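# Separate emitter holder from filter cube, stand both upright

## Task

Take the emitter holder off the filter cube by pulling it free, then set it standing upright next to the cube's remaining half so that both pieces rest flat on the table, matching the reference image named manual.

## Robot and tools

Robot: two arms, left_arm and right_arm, each with six joints and a two-finger gripper. The scene frame has its origin at table-top height, halfway between the two nominal arm bases; +x points out across the table, +z points up, and left_arm sits on the +y side. Side names do not follow image sides. Calibrated bases: left_arm at (-0.025, +0.355, +0.025) m with quat_wxyz (+1.000, 0, 0, -0.010); right_arm at (+0.005, -0.335, +0.002) m with quat_wxyz (+1.000, 0, 0, -0.022). Each gripper's reported end_effector_position (m) and end_effector_quat_wxyz are in that arm's own base frame and can be off by a few cm, more at long reach. Fixed cameras and the table use the scene frame. The fingers point along the gripper's +z and close along its y; the reported point lies between the pads, roughly 1 cm short of the tips. A camera stand sits behind the arms.

Row layout (used by execute_actions and move): one flat list of 14 numbers covering both arms, even if only one moves. First left_arm: wrist pitch, elbow, wrist yaw, wrist roll, shoulder, waist, opening; then right_arm in the same seven slots. Joint numbers are absolute target angles in radians, not offsets, read the same way as the Joint positions line. Elbow and wrist pitch run with reversed sign in everything you send and read. Ranges in your numbers: wrist pitch -1.571 to 1.571, elbow -3.142 to 0.000 (stated 0 to 3.142, flipped), wrist yaw -1.571 to 1.571, wrist roll -2.094 to 2.094, shoulder 0.000 to 3.142, waist -2.618 to 3.054. True ends may differ by up to 0.059 rad; a target beyond a range end by more than that, and farther out than the joint now is, gets the call refused; targets past the real end are clipped, and a 'joint sent to its limit' note may appear. Opening is absolute on a -1 (closed) to +1 (fully open) scale; between the ends the fingers go to where grip_measured would read that value. Per control step a joint target is kept within 0.339 rad of its measured angle for waist, shoulder and elbow and 2.2 rad for the wrist joints; if targets would shift a gripper more than 200 mm, that arm's targets are pulled back proportionally. Tiny turns may not start. To keep a joint still, resend its Joint targets value; to leave a gripper alone, resend its current command (0 is a real command).

Tools:
- execute_actions(actions, cameras): actions is a list of actions; each action is a list of up to 15 rows, one row per 1/30 s step; a short action repeats its last row. Images return only for an empty actions list or when cameras names them (["all"], [], or names).
- move(target, speed, blend, opening_speed, grip_force, blocking, cameras): target is one 14-number row or a list of up to 15 rows (absolute joint angles), all sharing a 10 s budget. speed is rad/s for the joint with farthest to go, 0.01 to 12.57, default 0.5, one value or one per target. blend in rad rounds corners between listed targets (0 = stop at each). opening_speed, at least 0.2, sets how fast openings change per second on the -1..1 scale. grip_force is newtons per pad, 10 to 50 (50 is full), one value or one per arm, and persists; lower force closes slowly. blocking=false returns after about 0.5 s while the move continues; a new move replaces it. Joints move together, so grippers follow curves, and nothing is avoided automatically.
- wait(seconds 0 to 10, cameras): lets time pass holding the last command; a running move continues.
- stop(cameras): brakes the running move.
- zoom_image(camera, region [x0,y0,x1,y1] in pixels, at most 504 wide and high): closer view of the newest image of cam_head_left, cam_head_right, cam_high, cam_low, cam_left_wrist or cam_right_wrist (all 896x504).
- show_instructions(): shows the reference image(s).
- finished_scene(scene): ends the scene, giving its number; irreversible.

Result lines: Joint positions and Joint velocities list each arm in row order (rad, rad/s) plus finger gap (m; 0.094 fully open); 'within noise' means still. Joint targets shows what joints are being driven toward now. Tool commands shows present gripper commands. grip_measured is the finger opening on the command scale (reads slightly wide when empty, narrower than a squeezed part). grip_effort_nm is gripper motor effort, negative closing, not pad force. Joint torques follow Joint positions order, include gravity, and items 2, 5, 6 wrap at ±28 N m. The move: line reports done, off_target (at rest more than 0.035 rad off), moving, held, or fault, and limits=held if steps were withheld. 'joint command not followed' means the clearance check altered targets. MOTOR HOT warns of heating; an OVER-TEMPERATURE FAULT folds that arm and disables it.

Cautions: never let a part drop, fall off the table, or be released while moving; avoid fast impacts and driving far past a contact, since speed and overshoot raise the force. Keep the arms from hitting or gripping each other, and avoid loading the wrist camera cables. Do not hold loads or stretched poses, or push at unreachable targets, for long, to limit motor heating. Close gently on fragile parts. Loose objects may occasionally get nudged by outside pushes. Both pieces must end flat on the table, holder upright, and stay put after release before ending the scene.

Each tool is called after "Call:" by a JSON object that holds its "api" and its "payload", one argument or row to a line.

Reference images:

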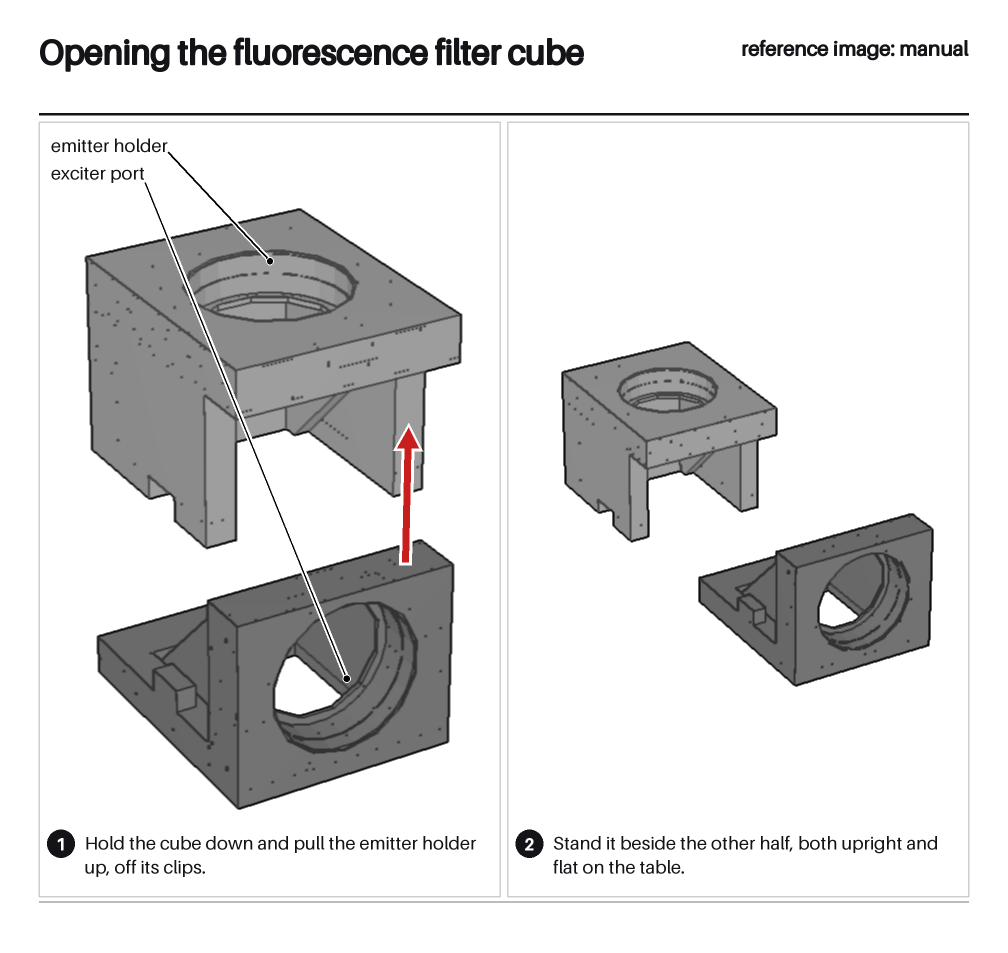

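## Session

Call:
{"api": "execute_actions", "payload": {
  "actions": []
}}

Scene clock: 0.00 s.
left_arm: end_effector_position=(+0.3882, -0.0015, +0.3983) grip_measured=+1.000 grip_effort_nm=n/a end_effector_quat_wxyz=(+0.696, +0.000, +0.718, -0.010) | right_arm: end_effector_position=(+0.4113, -0.0020, +0.1383) grip_measured=+1.000 grip_effort_nm=n/a end_effector_quat_wxyz=(+0.613, +0.024, +0.787, -0.064)
Joint names: [wrist pitch, elbow, wrist yaw, wrist roll, shoulder, waist]
Joint positions: left_arm=[0.017 -1.05 0.016 -0.013 1.064 0.001 0.094] | right_arm=[-0.799 -0.433 0.215 -0.019 1.481 0.086 0.094]
Joint velocities: within noise
Joint torques (N m): no reading
Heat: left arm: 22 °C; right arm: 23 °C.
Joint targets: left_arm=[0.019 -1.059 0.016 -0.014 1.056 0.001] | right_arm=[-0.800 -0.441 0.217 -0.020 1.473 0.086]
Tool commands: left_gripper/opening=+1.0 right_gripper/opening=+1.0

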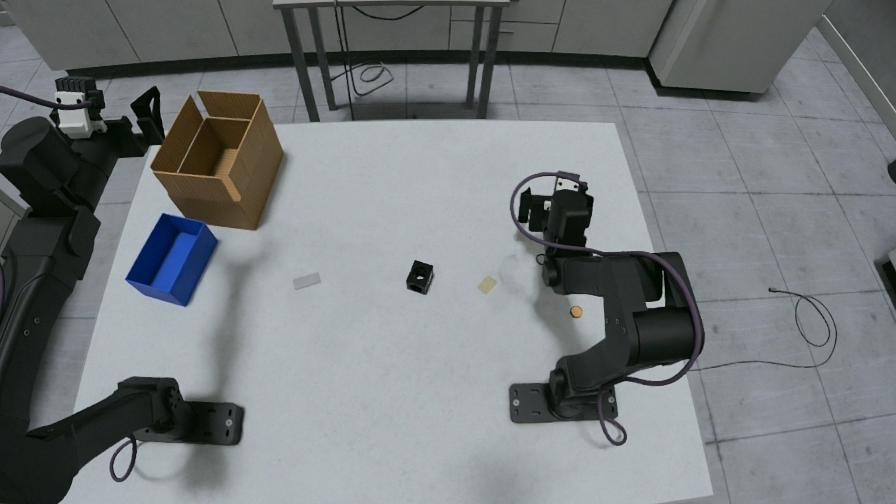

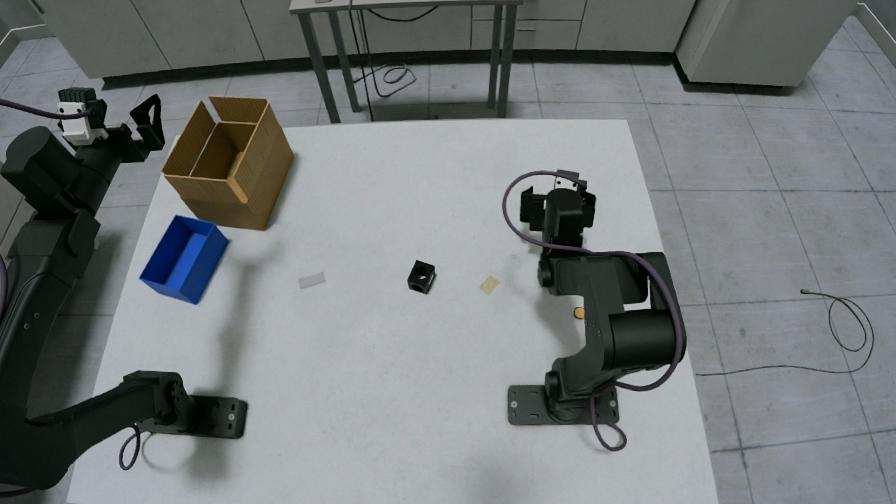

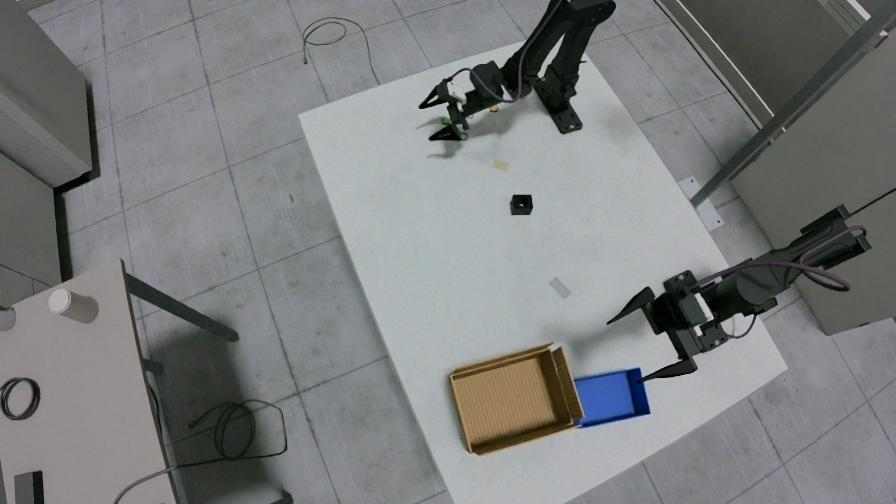

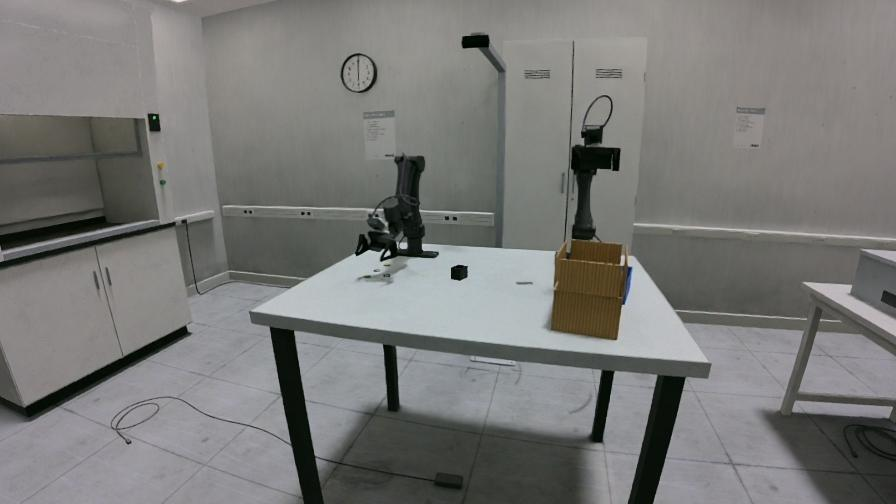

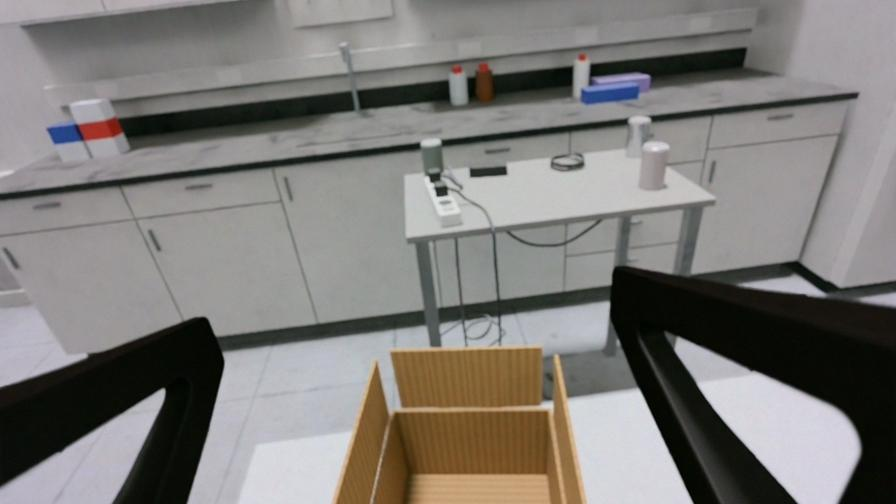

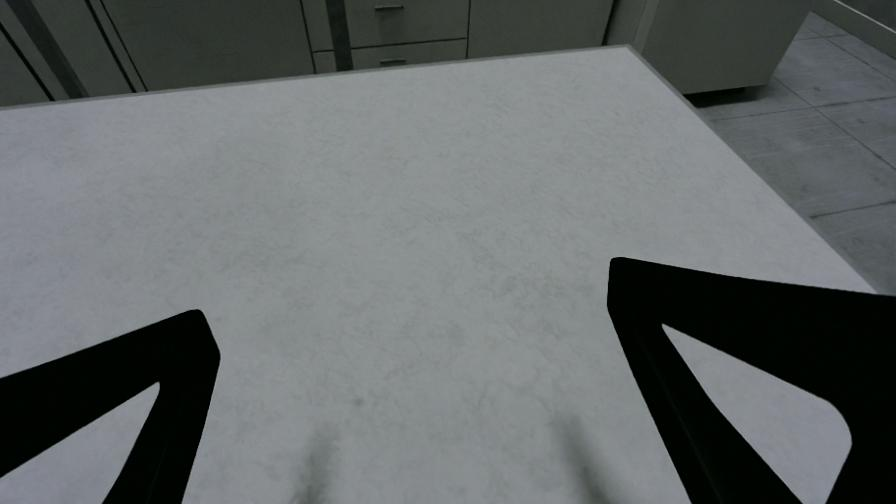

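Call:
{"api": "zoom_image", "payload": {
  "camera": "cam_head_left",
  "region": [390, 240, 450, 310]
}}

Call:
{"api": "zoom_image", "payload": {
  "camera": "cam_head_right",
  "region": [390, 240, 450, 310]
}}

Call:
{"api": "zoom_image", "payload": {
  "camera": "cam_high",
  "region": [490, 180, 550, 230]
}}

Call:
{"api": "zoom_image", "payload": {
  "camera": "cam_low",
  "region": [430, 250, 490, 290]
}}

Scaled by 7.200 from the camera's 896x504 image, which has a finer 1280x720 frame.

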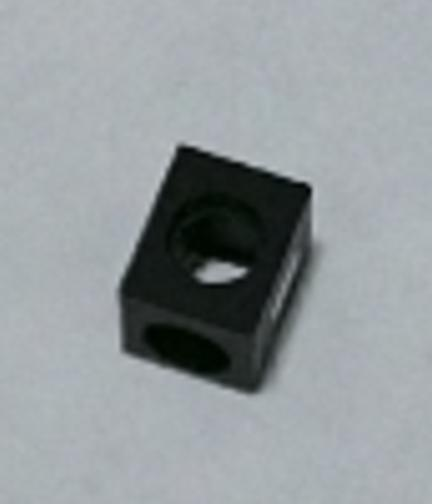

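Scaled by 7.200 from the camera's 896x504 image, which has a finer 1280x720 frame.

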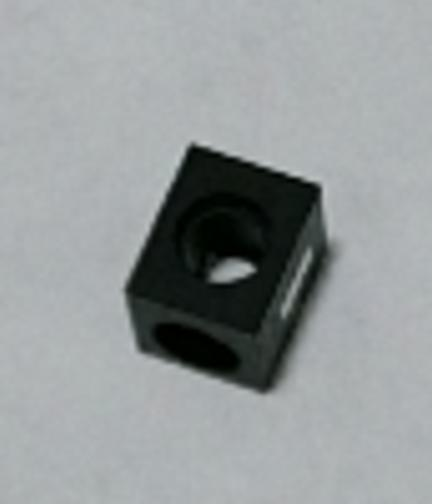

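Scaled by 8.400 from the camera's 896x504 image, which has a finer 1280x720 frame.

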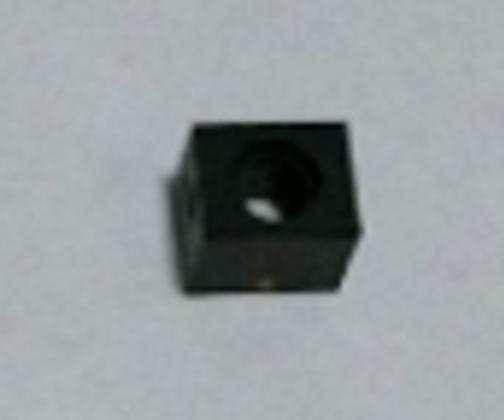

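Scaled by 8.400 from the camera's 896x504 image, which has a finer 1280x720 frame.

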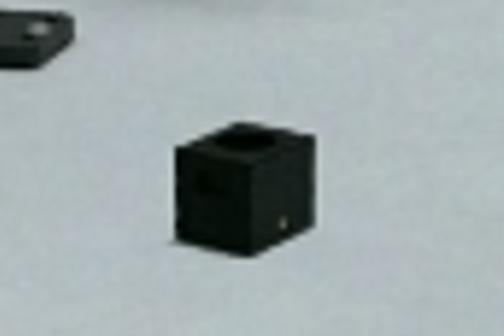

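Call:
{"api": "move", "payload": {
  "target": [0.019,-1.059,0.016,-0.014,1.056,0.001,1,1.049,-1.284,0,0,1.335,0.767,1],
  "speed": 0.8,
  "cameras": ["cam_head_left","cam_head_right","cam_right_wrist","cam_high"]
}}

Scene clock: 10.33 s.
left_arm: end_effector_position=(+0.3882, -0.0015, +0.3983) grip_measured=+1.000 grip_effort_nm=0.05 end_effector_quat_wxyz=(+0.696, +0.000, +0.718, -0.010) | right_arm: end_effector_position=(+0.2329, +0.2219, +0.1865) grip_measured=+1.000 grip_effort_nm=0.01 end_effector_quat_wxyz=(+0.207, -0.365, +0.904, +0.079)
Joint names: [wrist pitch, elbow, wrist yaw, wrist roll, shoulder, waist]
Joint positions: left_arm=[0.017 -1.05 0.016 -0.013 1.064 0.001 0.094] | right_arm=[1.026 -1.259 0.005 -0.007 1.356 0.761 0.094]
Joint torques (N m): left_arm=[-2 -6.61 -0.02 -0.02 -2.86 0.08] | right_arm=[-0.84 -9.11 -0.07 0.06 -6.5 0.44]
Heat: left arm: 25 °C; right arm: 23 °C.
Joint targets: left_arm=[0.019 -1.059 0.016 -0.014 1.056 0.001] | right_arm=[1.049 -1.284 0.000 0.000 1.335 0.767]
move: done
Images, in order (width x height): cam_head_left 896x504, cam_head_right 896x504, cam_high 896x504, cam_right_wrist 896x504.

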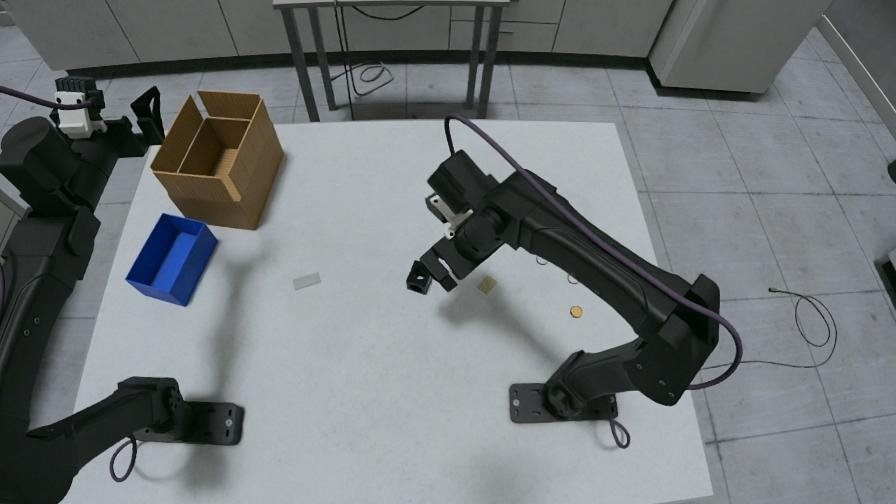

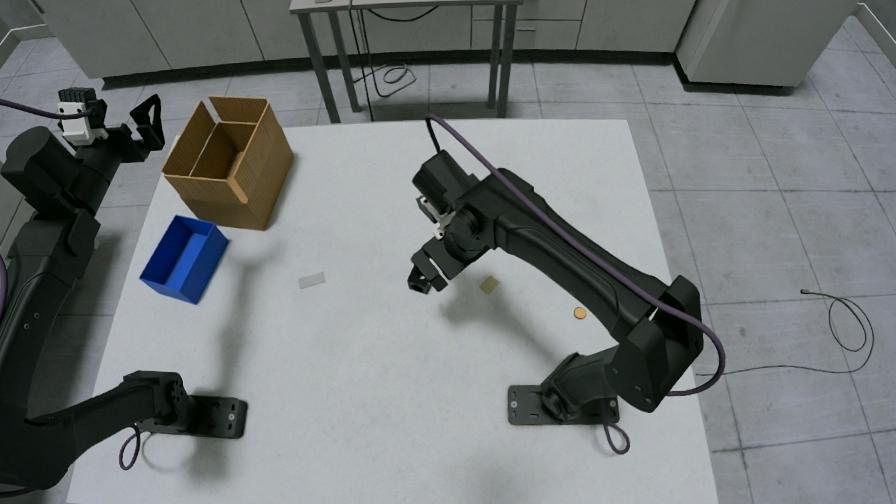

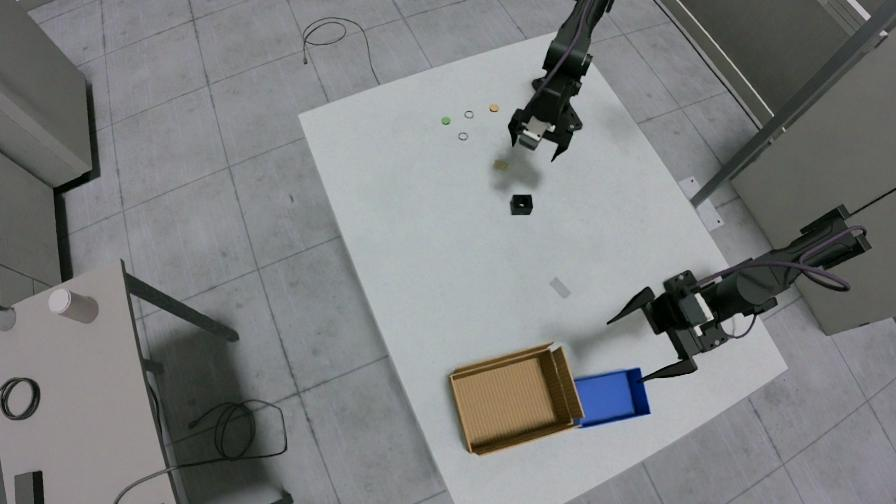

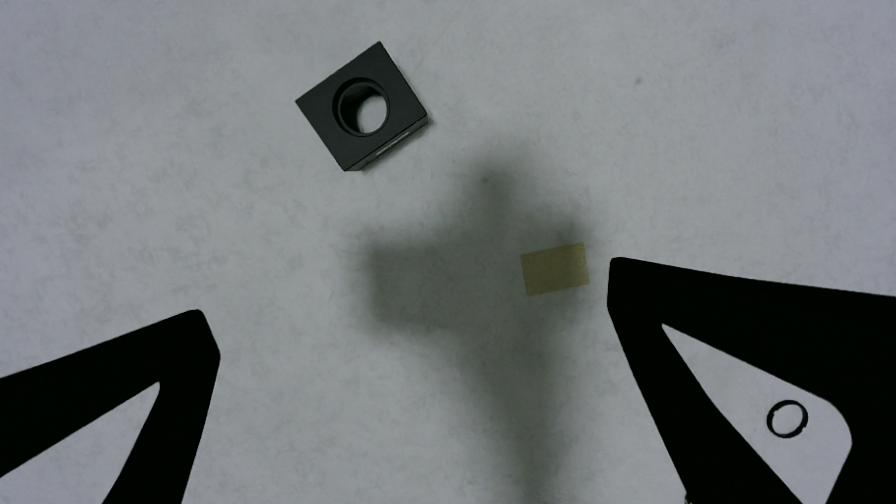

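Call:
{"api": "zoom_image", "payload": {
  "camera": "cam_right_wrist",
  "region": [280, 30, 440, 180]
}}

Scaled by 3.150 from the camera's 896x504 image, which has a finer 1280x720 frame.

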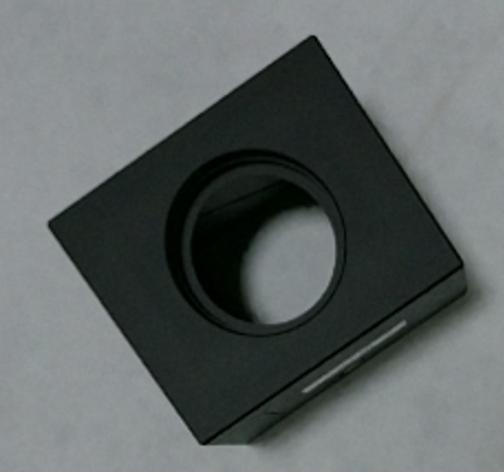

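Call:
{"api": "move", "payload": {
  "target": [0.019,-1.059,0.016,-0.014,1.056,0.001,1,1.136,-1.494,0,0,1.758,0.811,1],
  "speed": 0.6,
  "cameras": ["cam_head_left","cam_right_wrist","cam_high","cam_low"]
}}

Scene clock: 14.87 s.
left_arm: end_effector_position=(+0.3882, -0.0015, +0.3983) grip_measured=+1.000 grip_effort_nm=0.05 end_effector_quat_wxyz=(+0.696, +0.000, +0.718, -0.010) | right_arm: end_effector_position=(+0.2522, +0.2619, +0.1210) grip_measured=+1.000 grip_effort_nm=0.01 end_effector_quat_wxyz=(+0.083, -0.393, +0.915, +0.033)
Joint names: [wrist pitch, elbow, wrist yaw, wrist roll, shoulder, waist]
Joint positions: left_arm=[0.017 -1.05 0.016 -0.013 1.064 0.001 0.094] | right_arm=[1.109 -1.468 0.004 -0.007 1.751 0.804 0.094]
Joint torques (N m): left_arm=[-2.01 -6.58 -0.02 -0.04 -2.88 -0.01] | right_arm=[-0.38 -8.87 -0.03 0.05 -7.42 0.54]
Heat: left arm: 26 °C; right arm: 23 °C.
Joint targets: left_arm=[0.019 -1.059 0.016 -0.014 1.056 0.001] | right_arm=[1.136 -1.494 0.000 0.000 1.758 0.811]
move: done
Images, in order (width x height): cam_head_left 896x504, cam_high 896x504, cam_low 896x504, cam_right_wrist 896x504.

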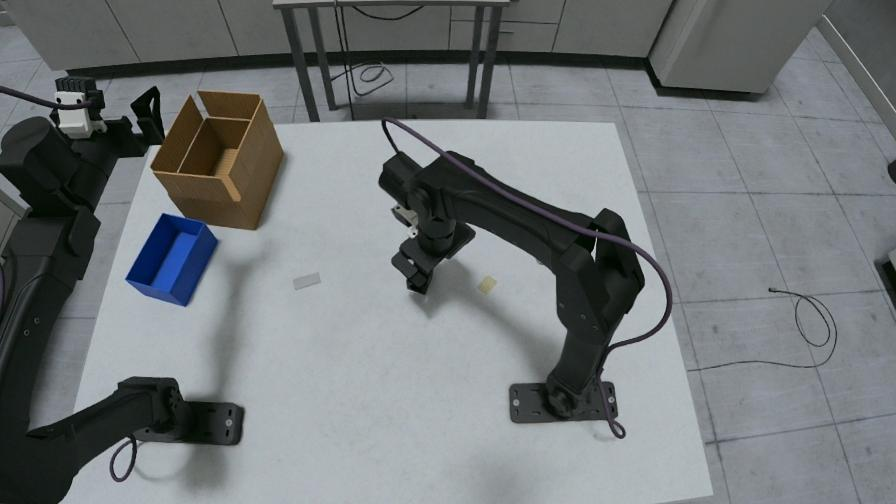

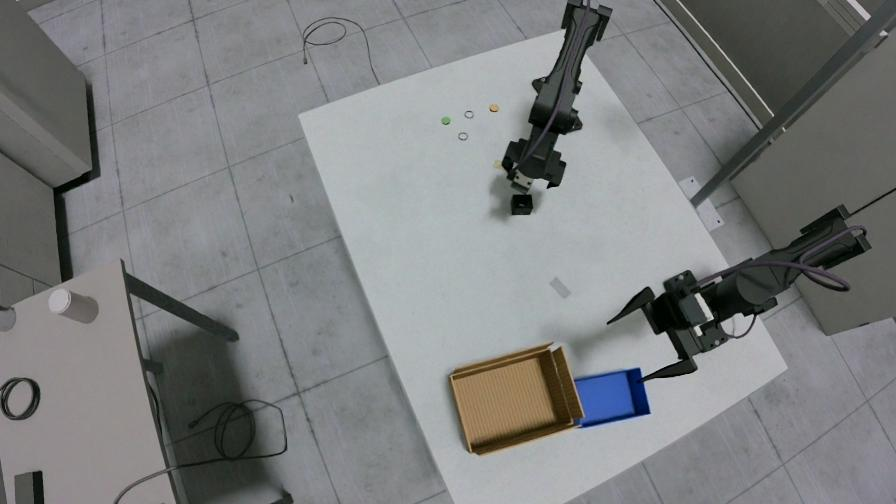

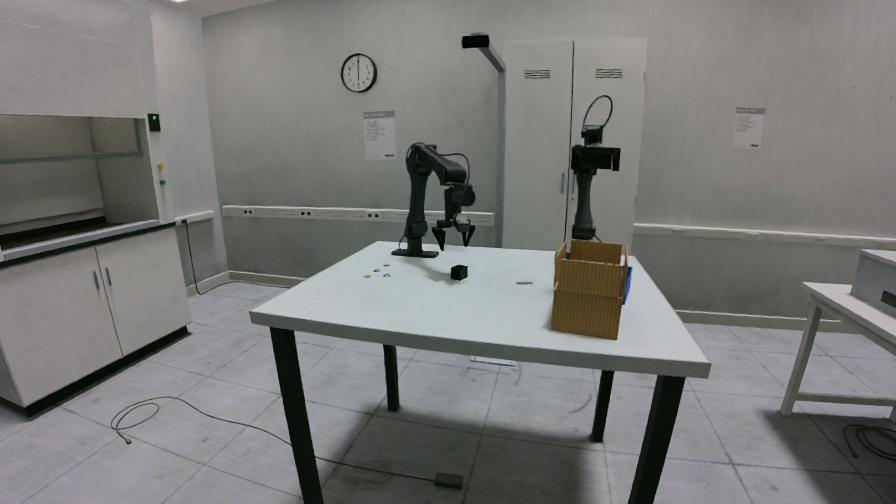

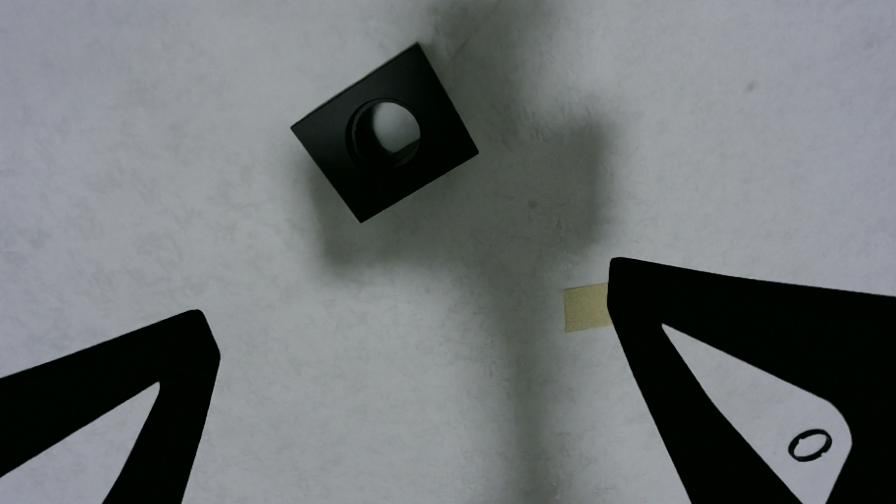

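Call:
{"api": "move", "payload": {
  "target": [
    [0.0,-1.2,-0.5,-0.3,1.4,-0.6,1,1.136,-1.494,0,0,1.758,0.2,1],
    [-0.2925,-0.674,-1.023,-0.64,1.6866,-1.504,1,1.136,-1.494,0,0,1.758,0.2,1]
  ],
  "speed": 0.7,
  "blend": 0.1,
  "cameras": ["cam_head_left","cam_left_wrist","cam_high"]
}}

Scene clock: 24.70 s.
left_arm: end_effector_position=(+0.1770, -0.3456, +0.0986) grip_measured=+1.000 grip_effort_nm=0.05 end_effector_quat_wxyz=(+0.560, +0.157, +0.807, -0.105) | right_arm: end_effector_position=(+0.3558, +0.0742, +0.1210) grip_measured=+1.000 grip_effort_nm=0.01 end_effector_quat_wxyz=(+0.089, -0.104, +0.991, +0.009)
Joint names: [wrist pitch, elbow, wrist yaw, wrist roll, shoulder, waist]
Joint positions: left_arm=[-0.278 -0.68 -1.008 -0.628 1.676 -1.504 0.094] | right_arm=[1.11 -1.468 -0.001 -0.006 1.751 0.203 0.094]
Joint torques (N m): left_arm=[-1.68 -3.95 -0.4 -0.18 -5.01 0.05] | right_arm=[-0.34 -8.84 0.02 0.07 -7.45 -0.27]
Heat: left arm: 27 °C; right arm: 23 °C.
Joint targets: left_arm=[-0.293 -0.674 -1.023 -0.640 1.687 -1.504] | right_arm=[1.136 -1.494 0.000 0.000 1.758 0.200]
move: done
Images, in order (width x height): cam_head_left 896x504, cam_high 896x504, cam_left_wrist 896x504.

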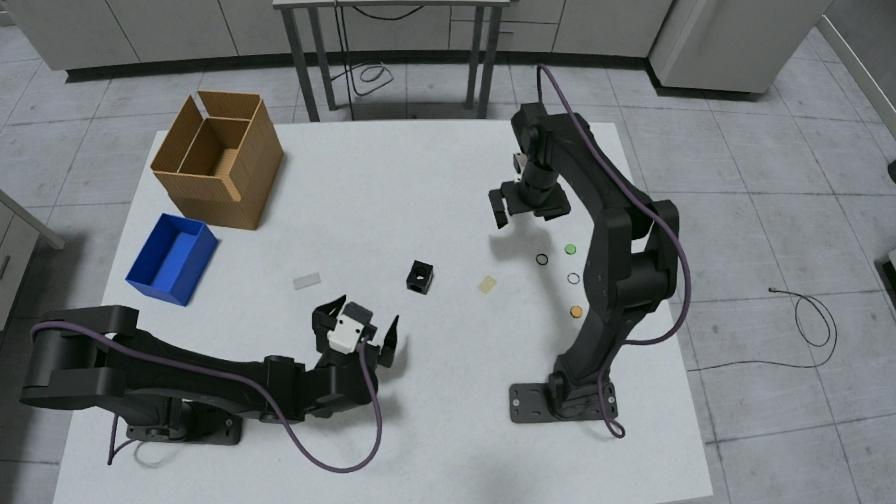

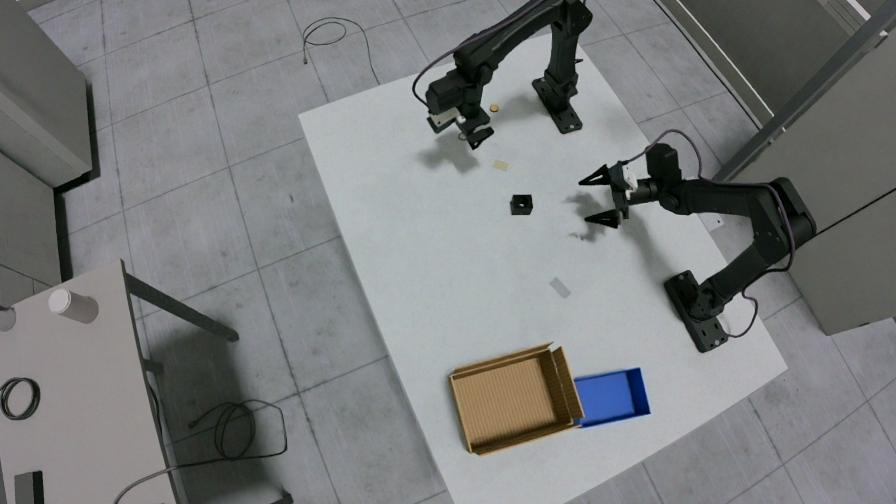

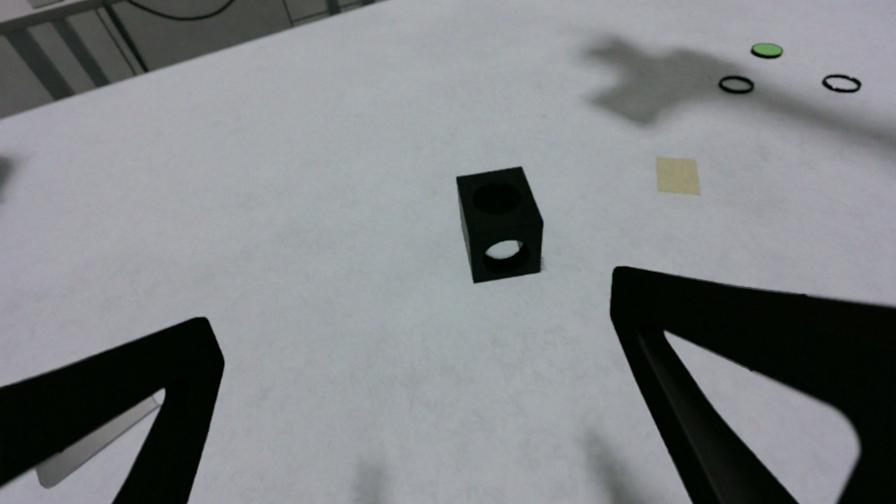

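Call:
{"api": "zoom_image", "payload": {
  "camera": "cam_left_wrist",
  "region": [445, 155, 555, 290]
}}

Call:
{"api": "zoom_image", "payload": {
  "camera": "cam_head_left",
  "region": [300, 240, 480, 400]
}}

Scaled by 3.733 from the camera's 896x504 image, which has a finer 1280x720 frame.

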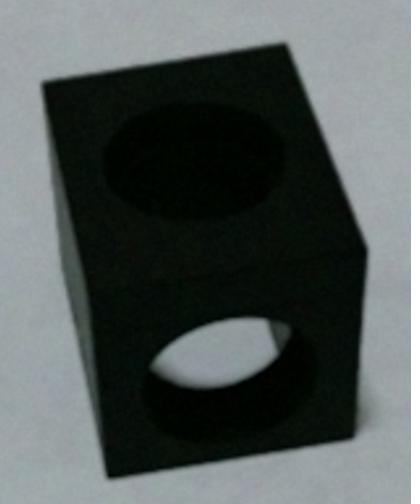

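Scaled by 2.800 from the camera's 896x504 image, which has a finer 1280x720 frame.

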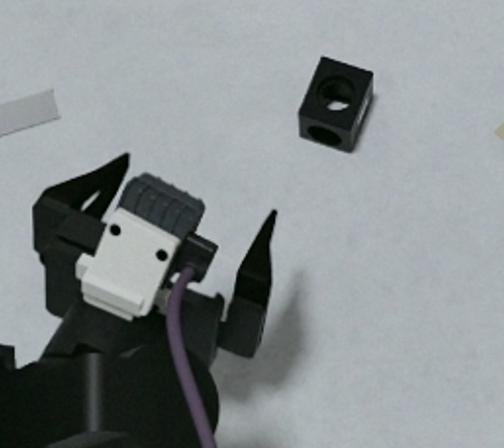

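Call:
{"api": "move", "payload": {
  "target": [-0.55,-0.9295,-0.9015,-0.479,2.065,-1.3517,1,1.136,-1.494,0,0,1.758,0.2,1],
  "speed": 0.5,
  "cameras": ["cam_head_left","cam_left_wrist","cam_low"]
}}

Scene clock: 29.73 s.
left_arm: end_effector_position=(+0.2352, -0.4070, +0.0525) grip_measured=+1.000 grip_effort_nm=0.05 end_effector_quat_wxyz=(+0.561, +0.153, +0.808, -0.098) | right_arm: end_effector_position=(+0.3558, +0.0742, +0.1210) grip_measured=+1.000 grip_effort_nm=0.01 end_effector_quat_wxyz=(+0.089, -0.104, +0.991, +0.009)
Joint names: [wrist pitch, elbow, wrist yaw, wrist roll, shoulder, waist]
Joint positions: left_arm=[-0.535 -0.908 -0.902 -0.482 2.047 -1.355 0.094] | right_arm=[1.11 -1.468 -0.001 -0.006 1.751 0.203 0.094]
Joint torques (N m): left_arm=[-1.8 -5.7 -0.32 0.03 -7.21 0.27] | right_arm=[-0.36 -8.84 0.01 0.05 -7.39 -0.34]
Heat: left arm: 27 °C; right arm: 23 °C.
Joint targets: left_arm=[-0.550 -0.929 -0.901 -0.479 2.065 -1.352] | right_arm=[1.136 -1.494 0.000 0.000 1.758 0.200]
move: done
Images, in order (width x height): cam_head_left 896x504, cam_low 896x504, cam_left_wrist 896x504.

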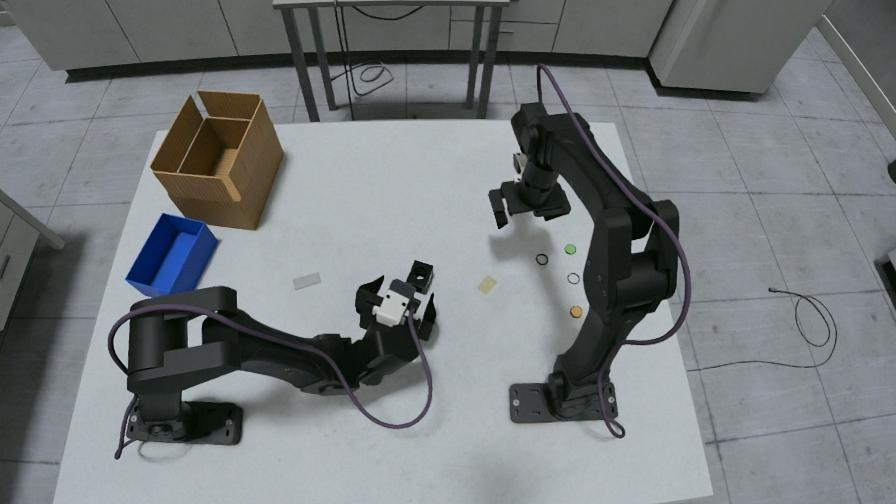

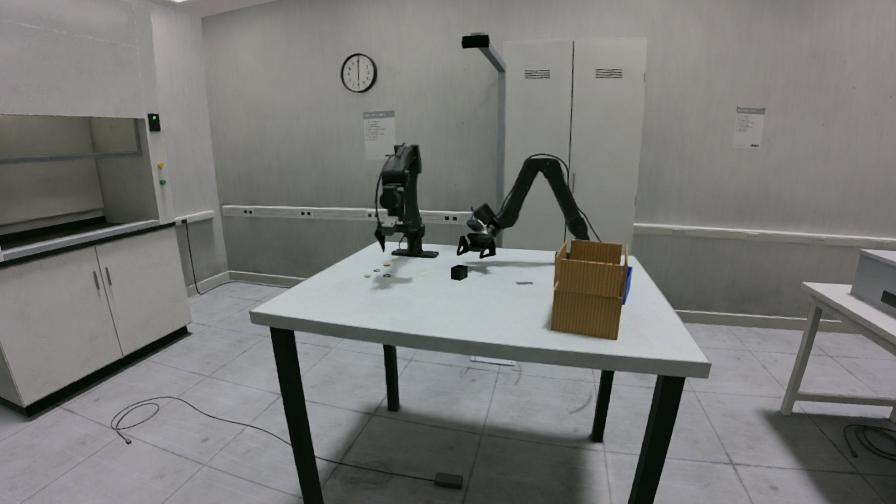

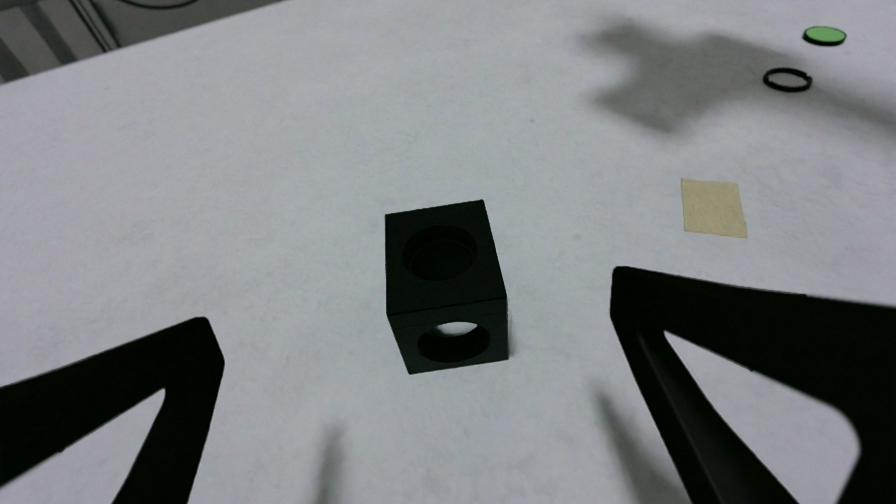

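Call:
{"api": "move", "payload": {
  "target": [-0.7105,-0.9408,-0.908,-0.486,2.2423,-1.3596,1,1.136,-1.494,0,0,1.758,0.2,1],
  "speed": 0.3,
  "cameras": ["cam_head_left","cam_left_wrist","cam_low"]
}}

Scene clock: 47.77 s.
left_arm: end_effector_position=(+0.2362, -0.4119, +0.0048) grip_measured=+1.000 grip_effort_nm=0.05 end_effector_quat_wxyz=(+0.560, +0.154, +0.808, -0.098) | right_arm: end_effector_position=(+0.3558, +0.0742, +0.1210) grip_measured=+1.000 grip_effort_nm=0.01 end_effector_quat_wxyz=(+0.089, -0.104, +0.991, +0.009)
Joint names: [wrist pitch, elbow, wrist yaw, wrist roll, shoulder, waist]
Joint positions: left_arm=[-0.696 -0.921 -0.902 -0.482 2.222 -1.355 0.094] | right_arm=[1.11 -1.468 -0.001 -0.006 1.751 0.203 0.094]
Joint torques (N m): left_arm=[-1.76 -4.9 -0.33 -0.11 -7.64 -0.32] | right_arm=[-0.36 -8.9 0 0.04 -7.46 -0.27]
Heat: left arm: 26 °C; right arm: 23 °C.
Joint targets: left_arm=[-0.710 -0.941 -0.908 -0.486 2.242 -1.360] | right_arm=[1.136 -1.494 0.000 0.000 1.758 0.200]
move: done
Images, in order (width x height): cam_head_left 896x504, cam_low 896x504, cam_left_wrist 896x504.

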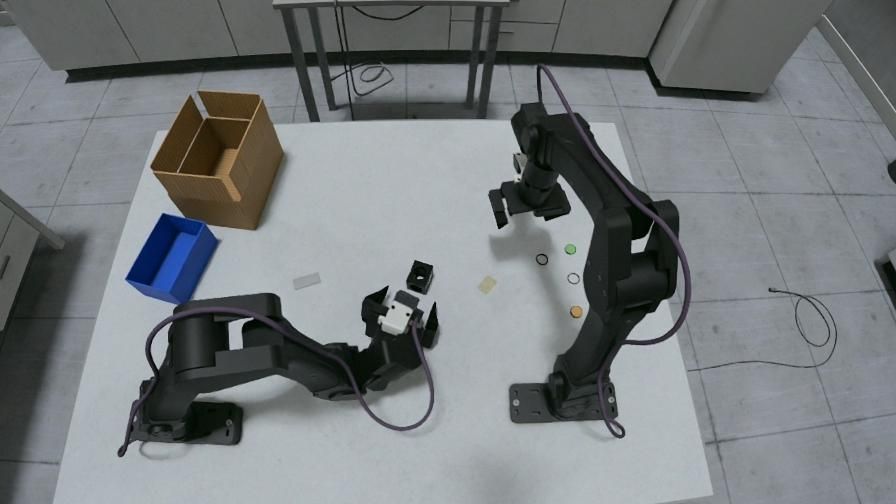

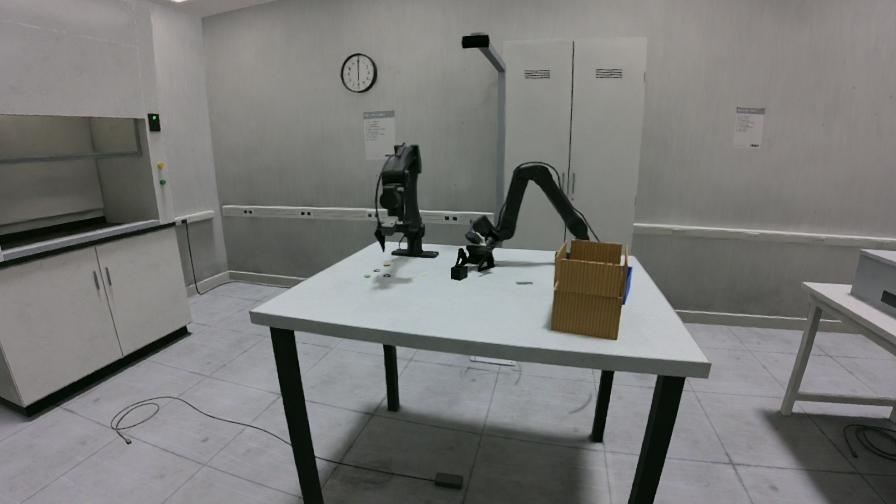

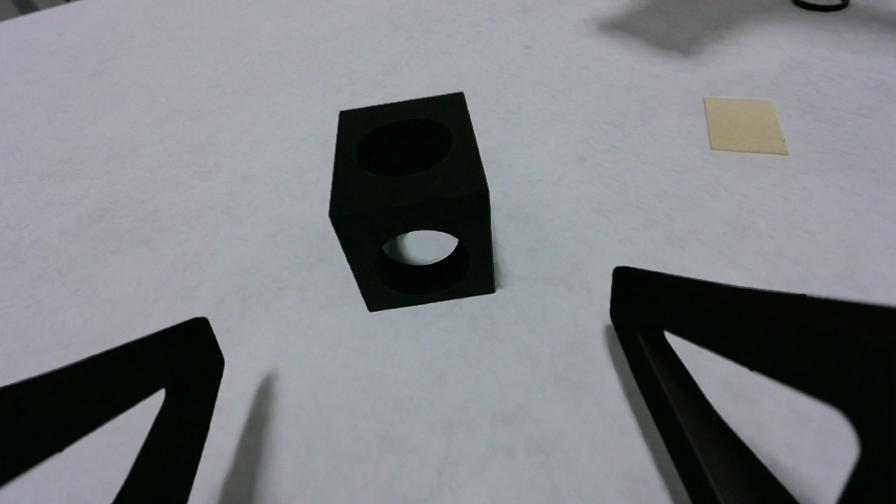

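Call:
{"api": "zoom_image", "payload": {
  "camera": "cam_left_wrist",
  "region": [310, 80, 510, 320]
}}

Scaled by 2.100 from the camera's 896x504 image, which has a finer 1280x720 frame.

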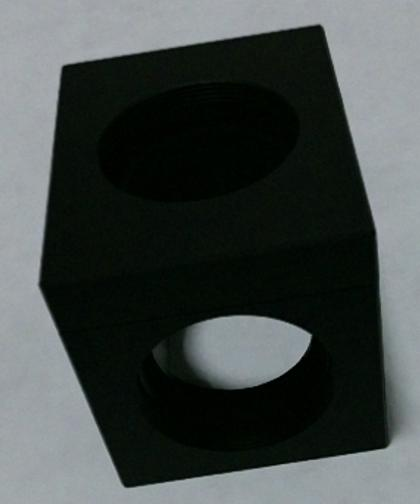

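Call:
{"api": "move", "payload": {
  "target": [-0.7375,-1.0254,-0.8538,-0.432,2.3119,-1.2953,1,1.136,-1.494,0,0,1.758,0.2,1],
  "speed": 0.2,
  "cameras": ["cam_left_wrist","cam_low"]
}}

Scene clock: 50.50 s.
left_arm: end_effector_position=(+0.2619, -0.4263, +0.0007) grip_measured=+1.000 grip_effort_nm=0.05 end_effector_quat_wxyz=(+0.563, +0.149, +0.807, -0.102) | right_arm: end_effector_position=(+0.3558, +0.0742, +0.1210) grip_measured=+1.000 grip_effort_nm=0.01 end_effector_quat_wxyz=(+0.089, -0.104, +0.991, +0.009)
Joint names: [wrist pitch, elbow, wrist yaw, wrist roll, shoulder, waist]
Joint positions: left_arm=[-0.723 -1.007 -0.856 -0.435 2.287 -1.298 0.094] | right_arm=[1.11 -1.468 -0.001 -0.006 1.751 0.203 0.094]
Joint torques (N m): left_arm=[-1.81 -4.88 -0.26 0 -7.84 0.18] | right_arm=[-0.37 -8.81 0 0.04 -7.42 -0.29]
Heat: left arm: 26 °C; right arm: 23 °C.
Joint targets: left_arm=[-0.737 -1.025 -0.854 -0.432 2.312 -1.295] | right_arm=[1.136 -1.494 0.000 0.000 1.758 0.200]
move: done
Images, in order (width x height): cam_low 896x504, cam_left_wrist 896x504.

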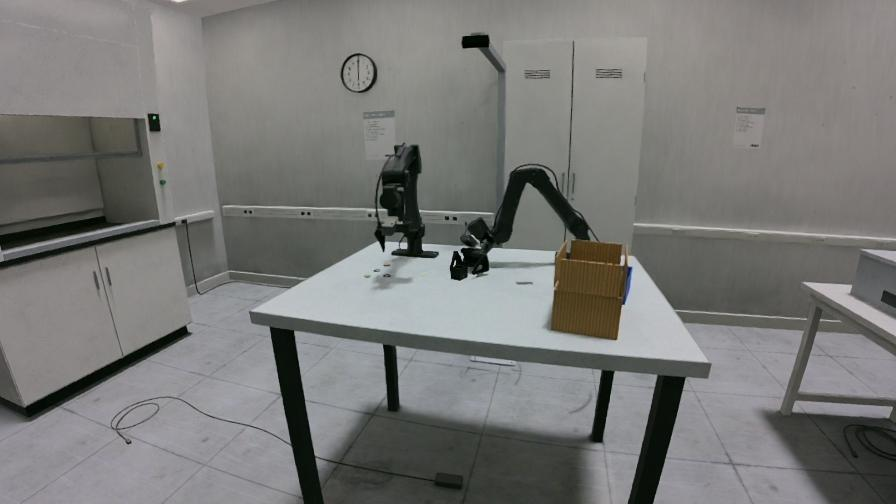

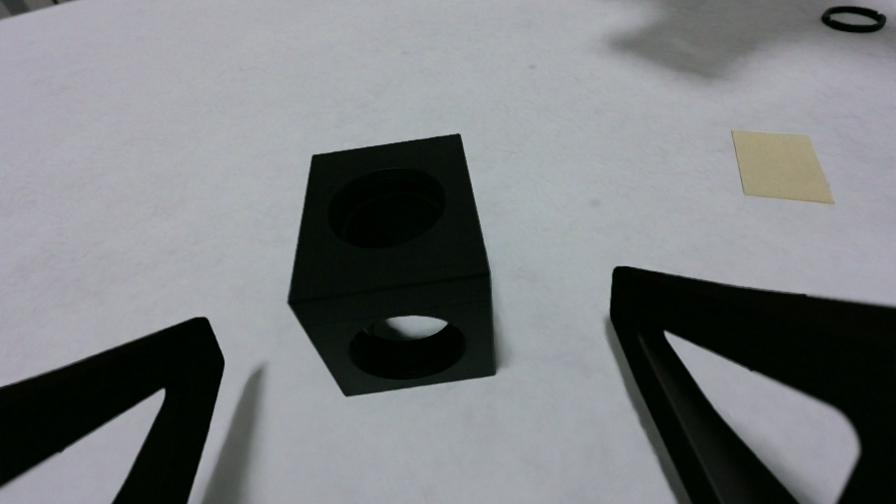

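Call:
{"api": "zoom_image", "payload": {
  "camera": "cam_low",
  "region": [430, 230, 510, 290]
}}

Scaled by 6.300 from the camera's 896x504 image, which has a finer 1280x720 frame.

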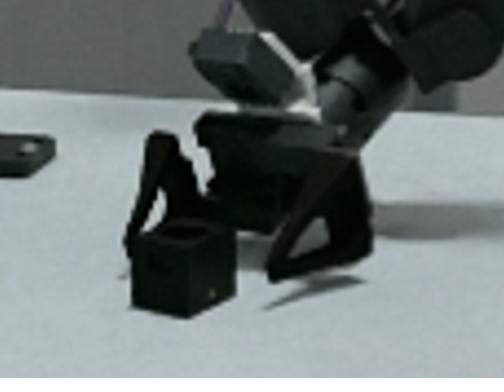

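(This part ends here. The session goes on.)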